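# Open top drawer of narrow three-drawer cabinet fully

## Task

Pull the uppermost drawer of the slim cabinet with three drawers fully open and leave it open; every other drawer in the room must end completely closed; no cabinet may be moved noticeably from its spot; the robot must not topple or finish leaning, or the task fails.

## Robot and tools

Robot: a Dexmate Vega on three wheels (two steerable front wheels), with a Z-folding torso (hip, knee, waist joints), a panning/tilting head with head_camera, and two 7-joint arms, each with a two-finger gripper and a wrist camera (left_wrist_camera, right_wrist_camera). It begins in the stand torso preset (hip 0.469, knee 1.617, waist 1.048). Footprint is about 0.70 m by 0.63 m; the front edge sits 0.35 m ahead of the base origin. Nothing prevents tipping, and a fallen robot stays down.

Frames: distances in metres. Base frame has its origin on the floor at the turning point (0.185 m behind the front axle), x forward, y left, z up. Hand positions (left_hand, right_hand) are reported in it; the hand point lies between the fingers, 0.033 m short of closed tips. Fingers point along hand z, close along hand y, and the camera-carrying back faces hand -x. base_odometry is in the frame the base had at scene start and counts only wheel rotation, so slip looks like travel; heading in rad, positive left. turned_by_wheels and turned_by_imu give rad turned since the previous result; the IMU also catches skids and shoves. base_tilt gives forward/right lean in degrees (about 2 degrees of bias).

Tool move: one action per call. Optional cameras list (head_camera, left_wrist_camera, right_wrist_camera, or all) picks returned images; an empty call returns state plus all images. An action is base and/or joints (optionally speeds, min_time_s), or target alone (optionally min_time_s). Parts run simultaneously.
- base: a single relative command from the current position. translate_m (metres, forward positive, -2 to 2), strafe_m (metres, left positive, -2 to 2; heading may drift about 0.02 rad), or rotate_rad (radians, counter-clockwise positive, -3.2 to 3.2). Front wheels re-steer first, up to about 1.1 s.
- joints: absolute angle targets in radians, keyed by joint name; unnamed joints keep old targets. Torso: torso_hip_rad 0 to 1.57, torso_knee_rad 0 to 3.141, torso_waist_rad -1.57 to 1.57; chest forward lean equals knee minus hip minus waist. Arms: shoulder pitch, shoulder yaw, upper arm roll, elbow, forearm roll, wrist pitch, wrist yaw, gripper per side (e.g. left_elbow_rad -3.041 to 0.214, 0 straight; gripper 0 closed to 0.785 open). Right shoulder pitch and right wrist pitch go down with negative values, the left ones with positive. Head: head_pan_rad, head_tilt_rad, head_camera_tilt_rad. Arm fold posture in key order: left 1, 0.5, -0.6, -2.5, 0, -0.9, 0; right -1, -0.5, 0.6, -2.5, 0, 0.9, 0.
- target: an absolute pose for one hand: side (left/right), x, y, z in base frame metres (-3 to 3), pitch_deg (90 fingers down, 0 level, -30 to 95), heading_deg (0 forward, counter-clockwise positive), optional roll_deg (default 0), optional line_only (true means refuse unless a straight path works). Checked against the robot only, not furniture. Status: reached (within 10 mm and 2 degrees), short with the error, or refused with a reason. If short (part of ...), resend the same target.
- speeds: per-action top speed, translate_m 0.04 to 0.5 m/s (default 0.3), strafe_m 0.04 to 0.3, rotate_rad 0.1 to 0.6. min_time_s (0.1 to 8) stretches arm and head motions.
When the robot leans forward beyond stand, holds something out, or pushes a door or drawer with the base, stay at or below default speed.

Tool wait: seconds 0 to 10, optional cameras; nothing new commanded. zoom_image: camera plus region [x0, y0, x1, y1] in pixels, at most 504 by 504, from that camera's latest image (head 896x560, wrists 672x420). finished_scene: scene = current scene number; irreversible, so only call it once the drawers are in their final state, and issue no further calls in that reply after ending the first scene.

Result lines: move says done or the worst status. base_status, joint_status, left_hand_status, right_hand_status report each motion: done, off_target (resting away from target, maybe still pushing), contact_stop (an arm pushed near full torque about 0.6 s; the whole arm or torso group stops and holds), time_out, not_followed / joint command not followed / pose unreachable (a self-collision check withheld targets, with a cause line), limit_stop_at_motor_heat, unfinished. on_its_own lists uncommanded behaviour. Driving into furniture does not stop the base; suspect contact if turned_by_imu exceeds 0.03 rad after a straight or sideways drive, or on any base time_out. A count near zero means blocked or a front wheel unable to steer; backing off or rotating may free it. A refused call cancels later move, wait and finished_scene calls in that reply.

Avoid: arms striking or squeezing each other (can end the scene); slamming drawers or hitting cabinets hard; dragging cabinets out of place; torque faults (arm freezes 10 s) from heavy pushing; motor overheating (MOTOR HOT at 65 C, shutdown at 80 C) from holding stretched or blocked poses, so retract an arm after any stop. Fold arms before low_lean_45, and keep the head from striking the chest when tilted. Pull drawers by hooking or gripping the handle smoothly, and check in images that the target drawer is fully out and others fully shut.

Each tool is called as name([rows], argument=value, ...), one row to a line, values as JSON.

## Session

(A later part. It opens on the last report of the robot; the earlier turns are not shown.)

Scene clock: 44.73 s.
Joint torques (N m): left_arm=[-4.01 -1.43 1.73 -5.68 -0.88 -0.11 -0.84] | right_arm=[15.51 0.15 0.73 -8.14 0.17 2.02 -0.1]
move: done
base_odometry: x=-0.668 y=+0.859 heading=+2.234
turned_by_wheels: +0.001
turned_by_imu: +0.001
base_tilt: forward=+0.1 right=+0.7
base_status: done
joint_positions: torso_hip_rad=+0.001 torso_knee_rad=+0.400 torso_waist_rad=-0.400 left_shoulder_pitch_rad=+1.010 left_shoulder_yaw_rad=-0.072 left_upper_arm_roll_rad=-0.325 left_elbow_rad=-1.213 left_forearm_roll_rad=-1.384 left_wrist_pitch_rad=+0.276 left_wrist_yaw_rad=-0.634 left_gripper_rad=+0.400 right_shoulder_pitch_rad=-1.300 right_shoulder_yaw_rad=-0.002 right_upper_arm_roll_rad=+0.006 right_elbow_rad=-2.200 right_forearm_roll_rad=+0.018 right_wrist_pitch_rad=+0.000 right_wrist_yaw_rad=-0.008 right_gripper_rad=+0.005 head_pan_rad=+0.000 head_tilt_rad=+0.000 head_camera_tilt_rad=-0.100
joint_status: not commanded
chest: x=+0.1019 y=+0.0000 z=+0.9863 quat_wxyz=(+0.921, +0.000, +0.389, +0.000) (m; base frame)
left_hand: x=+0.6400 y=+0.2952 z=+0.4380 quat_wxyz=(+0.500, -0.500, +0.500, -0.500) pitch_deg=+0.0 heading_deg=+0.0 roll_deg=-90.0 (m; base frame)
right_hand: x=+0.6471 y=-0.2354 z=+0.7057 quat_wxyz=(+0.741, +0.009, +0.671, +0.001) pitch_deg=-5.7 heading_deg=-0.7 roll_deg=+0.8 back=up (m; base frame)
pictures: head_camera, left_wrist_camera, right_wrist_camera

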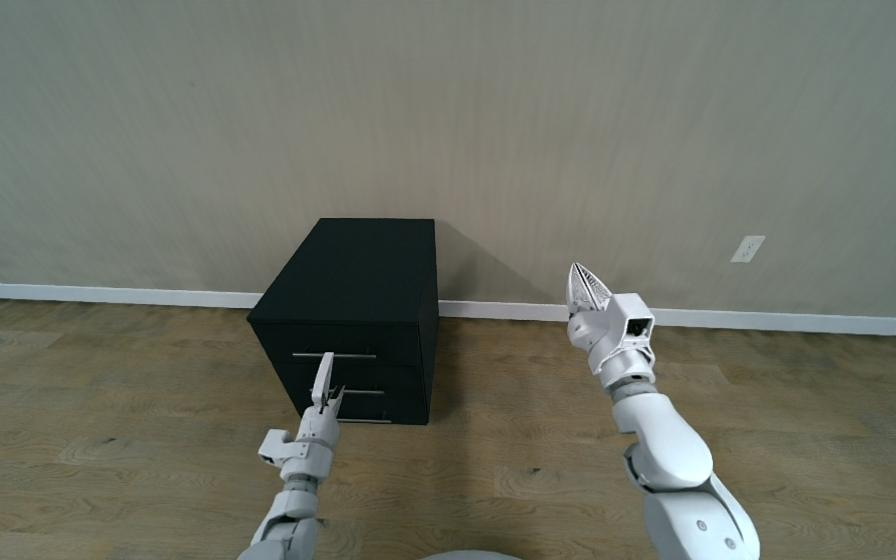

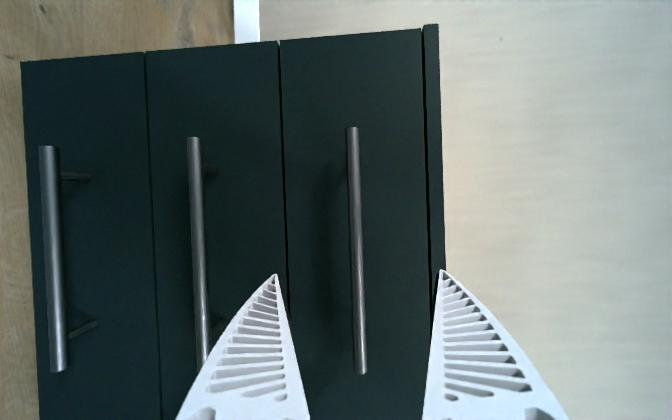

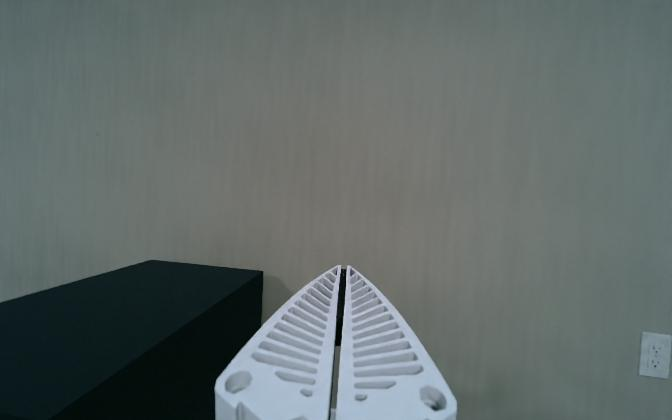

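move(base={"translate_m": 0.085}, speeds={"translate_m": 0.1}, cameras=["head_camera","left_wrist_camera"])

zoom_image(camera="left_wrist_camera", region=[170, 90, 530, 420])

Scene clock: 46.73 s.
Joint torques (N m): left_arm=[-14.03 0.12 1.93 -4.34 -0.37 0.72 -0.69] | right_arm=[15.74 -1.11 0.76 -7.07 0.16 2.8 -0.16]
move: done
base_odometry: x=-0.720 y=+0.926 heading=+2.234
turned_by_wheels: +0.001
turned_by_imu: +0.001
base_tilt: forward=+0.1 right=+0.8
base_status: done
joint_positions: torso_hip_rad=+0.001 torso_knee_rad=+0.400 torso_waist_rad=-0.400 left_shoulder_pitch_rad=+1.010 left_shoulder_yaw_rad=-0.072 left_upper_arm_roll_rad=-0.325 left_elbow_rad=-1.213 left_forearm_roll_rad=-1.384 left_wrist_pitch_rad=+0.276 left_wrist_yaw_rad=-0.634 left_gripper_rad=+0.400 right_shoulder_pitch_rad=-1.300 right_shoulder_yaw_rad=-0.002 right_upper_arm_roll_rad=+0.006 right_elbow_rad=-2.200 right_forearm_roll_rad=+0.018 right_wrist_pitch_rad=+0.000 right_wrist_yaw_rad=-0.008 right_gripper_rad=+0.005 head_pan_rad=+0.000 head_tilt_rad=+0.000 head_camera_tilt_rad=-0.100
joint_status: not commanded
chest: x=+0.1019 y=+0.0000 z=+0.9863 quat_wxyz=(+0.921, +0.000, +0.389, +0.000) (m; base frame)
left_hand: x=+0.6398 y=+0.2952 z=+0.4377 quat_wxyz=(+0.500, -0.500, +0.500, -0.500) pitch_deg=+0.0 heading_deg=+0.0 roll_deg=-90.0 (m; base frame)
right_hand: x=+0.6471 y=-0.2354 z=+0.7056 quat_wxyz=(+0.741, +0.009, +0.671, +0.001) pitch_deg=-5.7 heading_deg=-0.7 roll_deg=+0.8 back=up (m; base frame)
pictures: head_camera, left_wrist_camera

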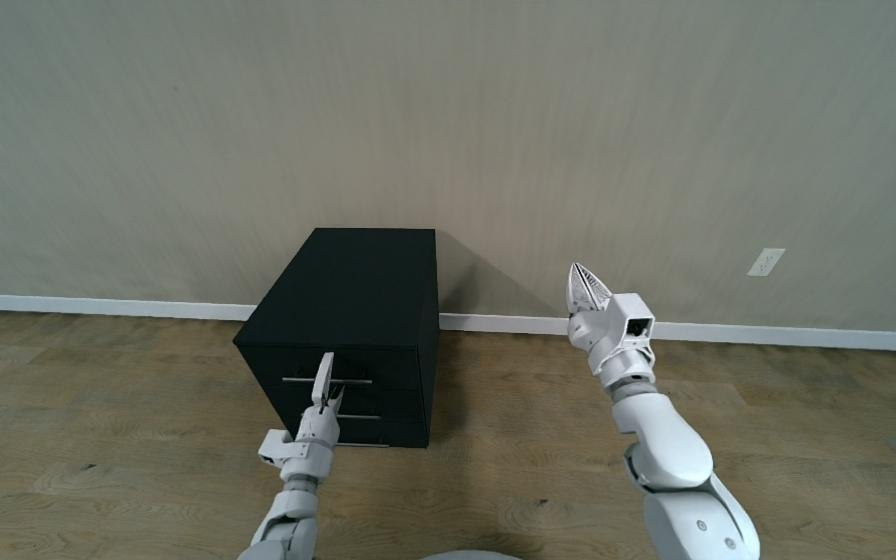

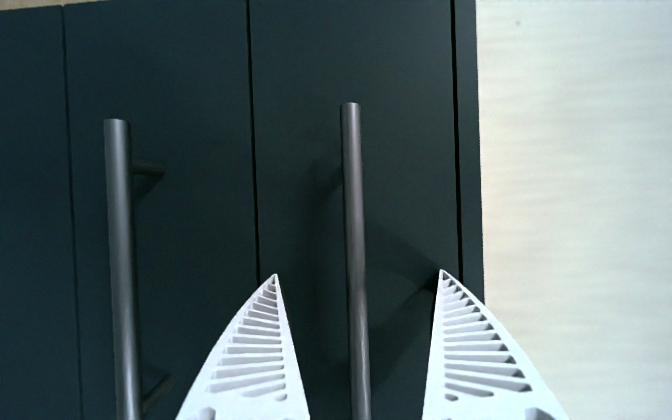

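Scaled by 1.400 from the camera's 672x420 image, which has a finer 960x600 frame.

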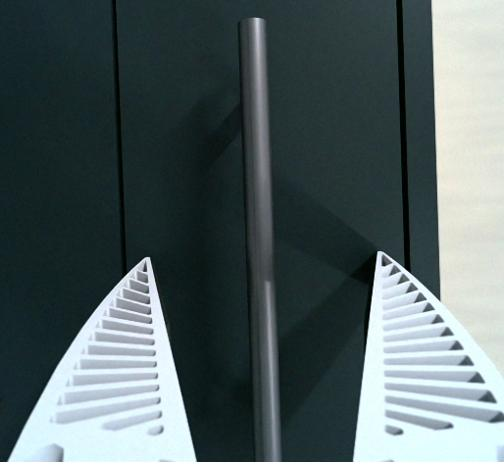

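move(target={"side": "left", "x": 0.652, "y": 0.295, "z": 0.438, "pitch_deg": 0, "heading_deg": 0, "roll_deg": -90}, cameras=["left_wrist_camera"])

move(joints={"left_gripper_rad": 0.0}, cameras=["left_wrist_camera"])

Scene clock: 48.17 s.
Joint torques (N m): left_arm=[-30.7 4.23 5.97 -10.1 0.09 0.08 -0.29] | right_arm=[16.64 -0.12 0.6 -8.07 0.04 3.22 -0.03]
move: done
base_odometry: x=-0.720 y=+0.926 heading=+2.235
turned_by_wheels: +0.000
turned_by_imu: +0.001
base_tilt: forward=+0.1 right=+0.8
base_status: not commanded
joint_positions: torso_hip_rad=+0.001 torso_knee_rad=+0.400 torso_waist_rad=-0.400 left_shoulder_pitch_rad=+0.980 left_shoulder_yaw_rad=-0.067 left_upper_arm_roll_rad=-0.324 left_elbow_rad=-1.184 left_forearm_roll_rad=-1.381 left_wrist_pitch_rad=+0.272 left_wrist_yaw_rad=-0.632 left_gripper_rad=+0.400 right_shoulder_pitch_rad=-1.300 right_shoulder_yaw_rad=-0.002 right_upper_arm_roll_rad=+0.006 right_elbow_rad=-2.200 right_forearm_roll_rad=+0.018 right_wrist_pitch_rad=+0.000 right_wrist_yaw_rad=-0.008 right_gripper_rad=+0.005 head_pan_rad=+0.000 head_tilt_rad=+0.000 head_camera_tilt_rad=-0.100
joint_status: not commanded
chest: x=+0.1019 y=+0.0000 z=+0.9863 quat_wxyz=(+0.921, +0.000, +0.389, +0.000) (m; base frame)
left_hand: x=+0.6501 y=+0.2953 z=+0.4373 quat_wxyz=(+0.500, -0.500, +0.500, -0.500) pitch_deg=+0.1 heading_deg=+0.0 roll_deg=+90.0 (m; base frame)
left_hand_status: reached (straight line, planned for 0.4 s): 2 mm and 0.1 deg off.
right_hand: x=+0.6471 y=-0.2354 z=+0.7056 quat_wxyz=(+0.741, +0.009, +0.671, +0.001) pitch_deg=-5.7 heading_deg=-0.7 roll_deg=+0.8 back=up (m; base frame)
pictures: left_wrist_camera

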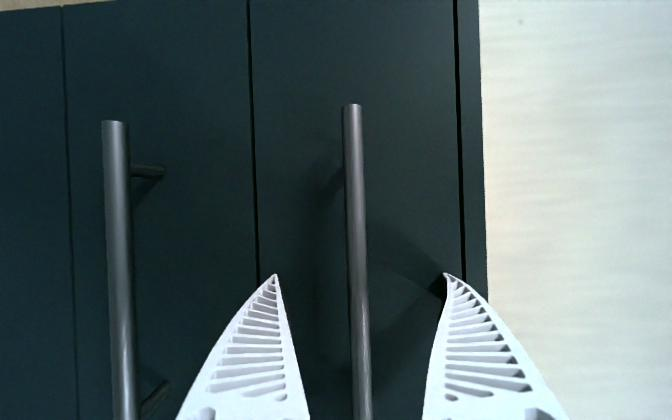

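Scene clock: 49.13 s.
Joint torques (N m): left_arm=[-12.61 4.62 2.96 -6.29 -0.2 -0.4 -1.11] | right_arm=[15.31 -1.63 0.33 -7.82 0.04 2.18 0.06]
move: done
base_odometry: x=-0.720 y=+0.926 heading=+2.234
turned_by_wheels: +0.000
turned_by_imu: -0.001
base_tilt: forward=+0.1 right=+0.7
base_status: not commanded
joint_positions: torso_hip_rad=+0.001 torso_knee_rad=+0.400 torso_waist_rad=-0.400 left_shoulder_pitch_rad=+0.976 left_shoulder_yaw_rad=-0.067 left_upper_arm_roll_rad=-0.324 left_elbow_rad=-1.181 left_forearm_roll_rad=-1.381 left_wrist_pitch_rad=+0.272 left_wrist_yaw_rad=-0.632 left_gripper_rad=+0.000 right_shoulder_pitch_rad=-1.300 right_shoulder_yaw_rad=-0.002 right_upper_arm_roll_rad=+0.006 right_elbow_rad=-2.200 right_forearm_roll_rad=+0.018 right_wrist_pitch_rad=+0.000 right_wrist_yaw_rad=-0.008 right_gripper_rad=+0.005 head_pan_rad=+0.000 head_tilt_rad=+0.000 head_camera_tilt_rad=-0.100
joint_status: all done
chest: x=+0.1019 y=+0.0000 z=+0.9863 quat_wxyz=(+0.921, +0.000, +0.389, +0.000) (m; base frame)
left_hand: x=+0.6518 y=+0.2951 z=+0.4378 quat_wxyz=(+0.500, -0.500, +0.500, -0.500) pitch_deg=+0.0 heading_deg=+0.0 roll_deg=+90.0 (m; base frame)
right_hand: x=+0.6471 y=-0.2354 z=+0.7057 quat_wxyz=(+0.741, +0.009, +0.671, +0.001) pitch_deg=-5.7 heading_deg=-0.7 roll_deg=+0.8 back=up (m; base frame)
pictures: left_wrist_camera

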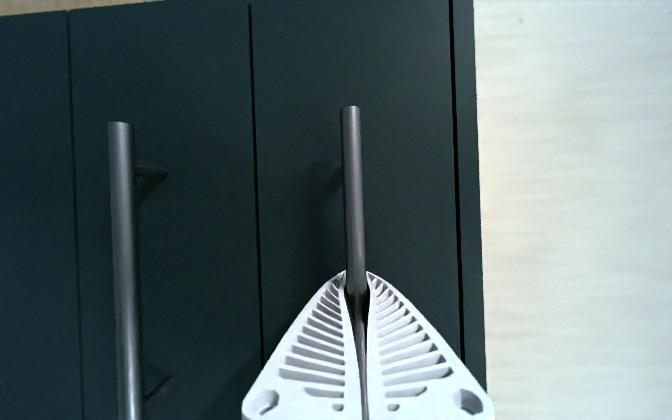

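move(base={"translate_m": -0.1}, speeds={"translate_m": 0.06}, cameras=["head_camera","left_wrist_camera"])

Scene clock: 51.63 s.
Joint torques (N m): left_arm=[-11.75 -0.57 3.78 -4.21 1.15 2.54 -1.23] | right_arm=[14.88 -1.05 0.47 -8.4 -0.07 2.33 -0.04]
move: done
base_odometry: x=-0.658 y=+0.847 heading=+2.235
turned_by_wheels: +0.000
turned_by_imu: +0.001
base_tilt: forward=+0.0 right=+0.7
base_status: done
joint_positions: torso_hip_rad=+0.001 torso_knee_rad=+0.400 torso_waist_rad=-0.400 left_shoulder_pitch_rad=+0.976 left_shoulder_yaw_rad=-0.066 left_upper_arm_roll_rad=-0.324 left_elbow_rad=-1.181 left_forearm_roll_rad=-1.381 left_wrist_pitch_rad=+0.271 left_wrist_yaw_rad=-0.632 left_gripper_rad=+0.000 right_shoulder_pitch_rad=-1.300 right_shoulder_yaw_rad=-0.002 right_upper_arm_roll_rad=+0.006 right_elbow_rad=-2.200 right_forearm_roll_rad=+0.018 right_wrist_pitch_rad=+0.000 right_wrist_yaw_rad=-0.008 right_gripper_rad=+0.005 head_pan_rad=+0.000 head_tilt_rad=+0.000 head_camera_tilt_rad=-0.100
joint_status: not commanded
chest: x=+0.1019 y=+0.0000 z=+0.9863 quat_wxyz=(+0.921, +0.000, +0.389, +0.000) (m; base frame)
left_hand: x=+0.6519 y=+0.2956 z=+0.4378 quat_wxyz=(+0.500, -0.500, +0.500, -0.500) pitch_deg=+0.0 heading_deg=+0.1 roll_deg=-90.0 (m; base frame)
right_hand: x=+0.6471 y=-0.2354 z=+0.7056 quat_wxyz=(+0.741, +0.009, +0.671, +0.001) pitch_deg=-5.7 heading_deg=-0.7 roll_deg=+0.8 back=up (m; base frame)
pictures: head_camera, left_wrist_camera

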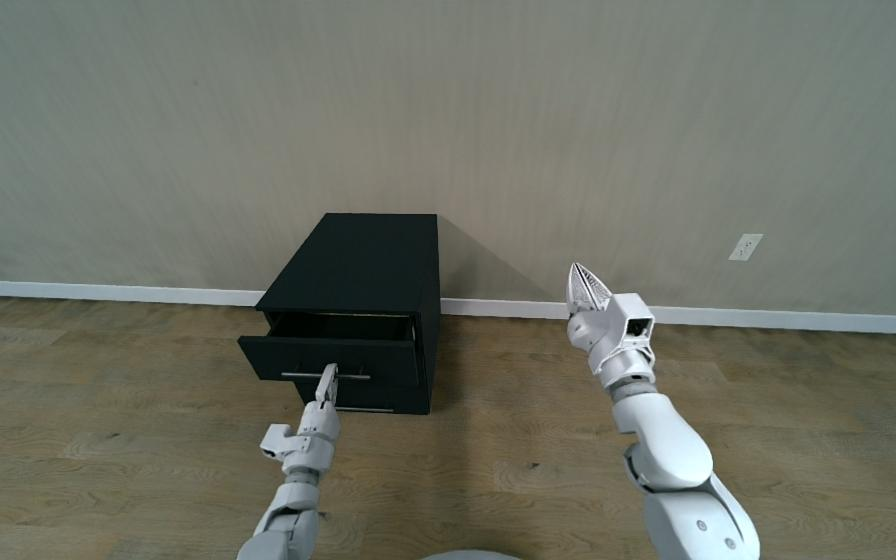

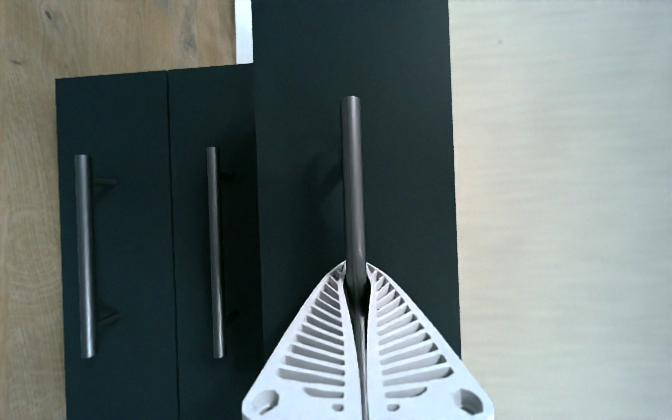

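move(base={"translate_m": -0.2}, speeds={"translate_m": 0.1}, cameras=["head_camera","left_wrist_camera"])

Scene clock: 54.67 s.
Joint torques (N m): left_arm=[-10.99 -0.81 3.53 -5.32 0.94 2.72 -1.37] | right_arm=[16.03 0.06 0.77 -8.98 0.13 2.72 0.11]
move: done
base_odometry: x=-0.535 y=+0.690 heading=+2.236
turned_by_wheels: +0.001
turned_by_imu: +0.002
base_tilt: forward=+0.0 right=+0.7
base_status: done
joint_positions: torso_hip_rad=+0.001 torso_knee_rad=+0.400 torso_waist_rad=-0.400 left_shoulder_pitch_rad=+0.976 left_shoulder_yaw_rad=-0.066 left_upper_arm_roll_rad=-0.324 left_elbow_rad=-1.180 left_forearm_roll_rad=-1.381 left_wrist_pitch_rad=+0.271 left_wrist_yaw_rad=-0.631 left_gripper_rad=+0.000 right_shoulder_pitch_rad=-1.300 right_shoulder_yaw_rad=-0.002 right_upper_arm_roll_rad=+0.006 right_elbow_rad=-2.200 right_forearm_roll_rad=+0.018 right_wrist_pitch_rad=+0.000 right_wrist_yaw_rad=-0.008 right_gripper_rad=+0.005 head_pan_rad=+0.000 head_tilt_rad=+0.000 head_camera_tilt_rad=-0.100
joint_status: not commanded
chest: x=+0.1019 y=+0.0000 z=+0.9863 quat_wxyz=(+0.921, +0.000, +0.389, +0.000) (m; base frame)
left_hand: x=+0.6519 y=+0.2956 z=+0.4378 quat_wxyz=(+0.500, -0.500, +0.500, -0.500) pitch_deg=+0.0 heading_deg=+0.1 roll_deg=-90.0 (m; base frame)
right_hand: x=+0.6471 y=-0.2354 z=+0.7056 quat_wxyz=(+0.741, +0.009, +0.671, +0.001) pitch_deg=-5.7 heading_deg=-0.7 roll_deg=+0.8 back=up (m; base frame)
pictures: head_camera, left_wrist_camera

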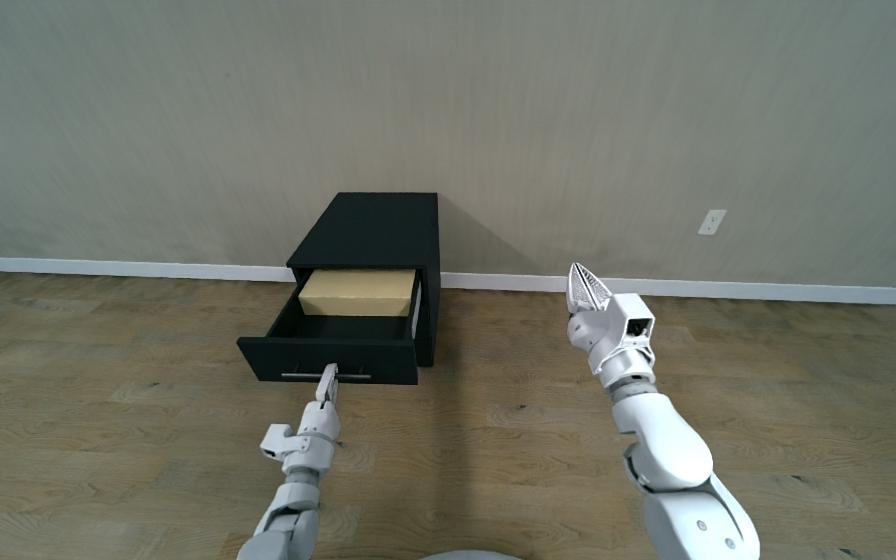

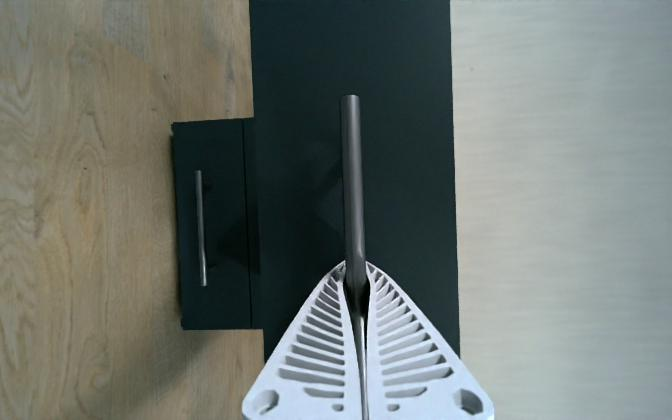

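move(base={"translate_m": -0.08}, speeds={"translate_m": 0.06}, cameras=["head_camera","left_wrist_camera"])

move(base={"translate_m": -0.04}, speeds={"translate_m": 0.05}, cameras=["head_camera","left_wrist_camera"])

Scene clock: 56.87 s.
Joint torques (N m): left_arm=[-8.16 1.39 3.2 -4.95 0.44 1.39 -1.59] | right_arm=[14.39 0.06 0.34 -7.97 0.08 2.63 -0.21]
move: done
base_odometry: x=-0.485 y=+0.627 heading=+2.237
turned_by_wheels: +0.001
turned_by_imu: +0.001
base_tilt: forward=+0.1 right=+0.8
base_status: done
joint_positions: torso_hip_rad=+0.001 torso_knee_rad=+0.400 torso_waist_rad=-0.400 left_shoulder_pitch_rad=+0.976 left_shoulder_yaw_rad=-0.066 left_upper_arm_roll_rad=-0.324 left_elbow_rad=-1.181 left_forearm_roll_rad=-1.381 left_wrist_pitch_rad=+0.271 left_wrist_yaw_rad=-0.631 left_gripper_rad=+0.000 right_shoulder_pitch_rad=-1.300 right_shoulder_yaw_rad=-0.002 right_upper_arm_roll_rad=+0.006 right_elbow_rad=-2.200 right_forearm_roll_rad=+0.018 right_wrist_pitch_rad=+0.000 right_wrist_yaw_rad=-0.008 right_gripper_rad=+0.005 head_pan_rad=+0.000 head_tilt_rad=+0.000 head_camera_tilt_rad=-0.100
joint_status: not commanded
chest: x=+0.1019 y=+0.0000 z=+0.9863 quat_wxyz=(+0.921, +0.000, +0.389, +0.000) (m; base frame)
left_hand: x=+0.6519 y=+0.2954 z=+0.4379 quat_wxyz=(+0.500, -0.500, +0.500, -0.500) pitch_deg=+0.0 heading_deg=+0.0 roll_deg=-90.0 (m; base frame)
right_hand: x=+0.6471 y=-0.2354 z=+0.7056 quat_wxyz=(+0.741, +0.009, +0.671, +0.001) pitch_deg=-5.7 heading_deg=-0.7 roll_deg=+0.8 back=up (m; base frame)
pictures: head_camera, left_wrist_camera

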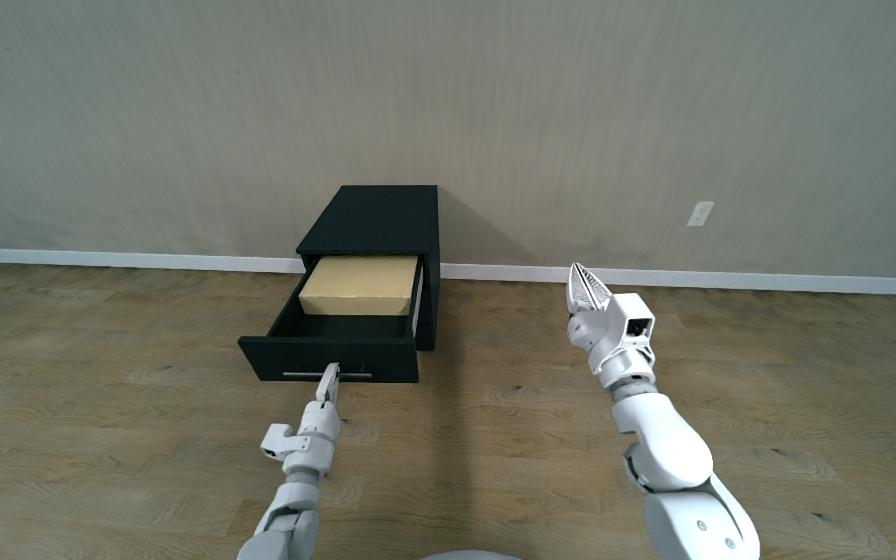

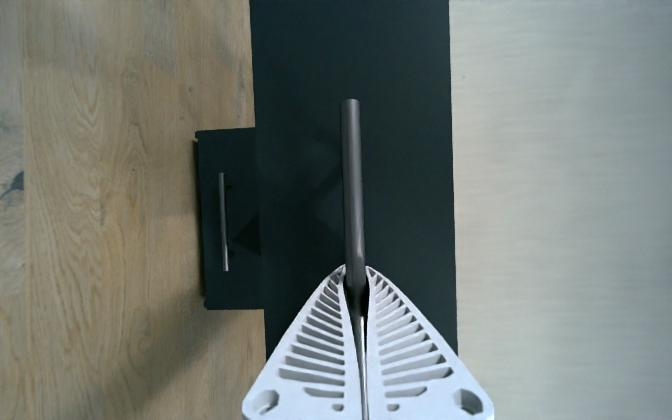

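Scene clock: 58.30 s.
Joint torques (N m): left_arm=[-5.72 -0.47 1.68 -5.23 -0.29 -0.54 -0.99] | right_arm=[14.19 -1.61 0.33 -8.2 0.21 3 0.13]
move: done
base_odometry: x=-0.460 y=+0.595 heading=+2.237
turned_by_wheels: +0.001
turned_by_imu: +0.001
base_tilt: forward=+0.0 right=+0.8
base_status: done
joint_positions: torso_hip_rad=+0.001 torso_knee_rad=+0.400 torso_waist_rad=-0.400 left_shoulder_pitch_rad=+0.976 left_shoulder_yaw_rad=-0.066 left_upper_arm_roll_rad=-0.324 left_elbow_rad=-1.181 left_forearm_roll_rad=-1.381 left_wrist_pitch_rad=+0.272 left_wrist_yaw_rad=-0.631 left_gripper_rad=+0.000 right_shoulder_pitch_rad=-1.300 right_shoulder_yaw_rad=-0.002 right_upper_arm_roll_rad=+0.006 right_elbow_rad=-2.200 right_forearm_roll_rad=+0.018 right_wrist_pitch_rad=+0.000 right_wrist_yaw_rad=-0.008 right_gripper_rad=+0.005 head_pan_rad=+0.000 head_tilt_rad=+0.000 head_camera_tilt_rad=-0.100
joint_status: not commanded
chest: x=+0.1019 y=+0.0000 z=+0.9863 quat_wxyz=(+0.921, +0.000, +0.389, +0.000) (m; base frame)
left_hand: x=+0.6520 y=+0.2952 z=+0.4379 quat_wxyz=(+0.500, -0.500, +0.500, -0.500) pitch_deg=+0.0 heading_deg=+0.0 roll_deg=-90.0 (m; base frame)
right_hand: x=+0.6471 y=-0.2354 z=+0.7057 quat_wxyz=(+0.741, +0.009, +0.671, +0.001) pitch_deg=-5.7 heading_deg=-0.7 roll_deg=+0.8 back=up (m; base frame)
pictures: head_camera, left_wrist_camera

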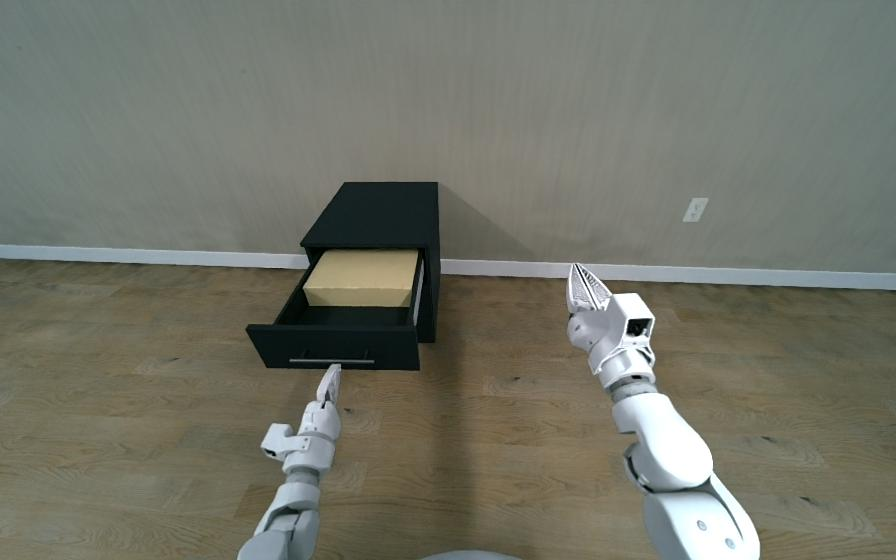

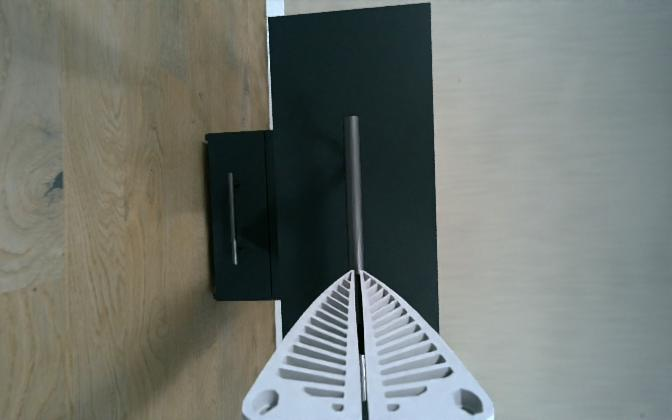

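finished_scene(scene=1)

The scene is finished: the task was done.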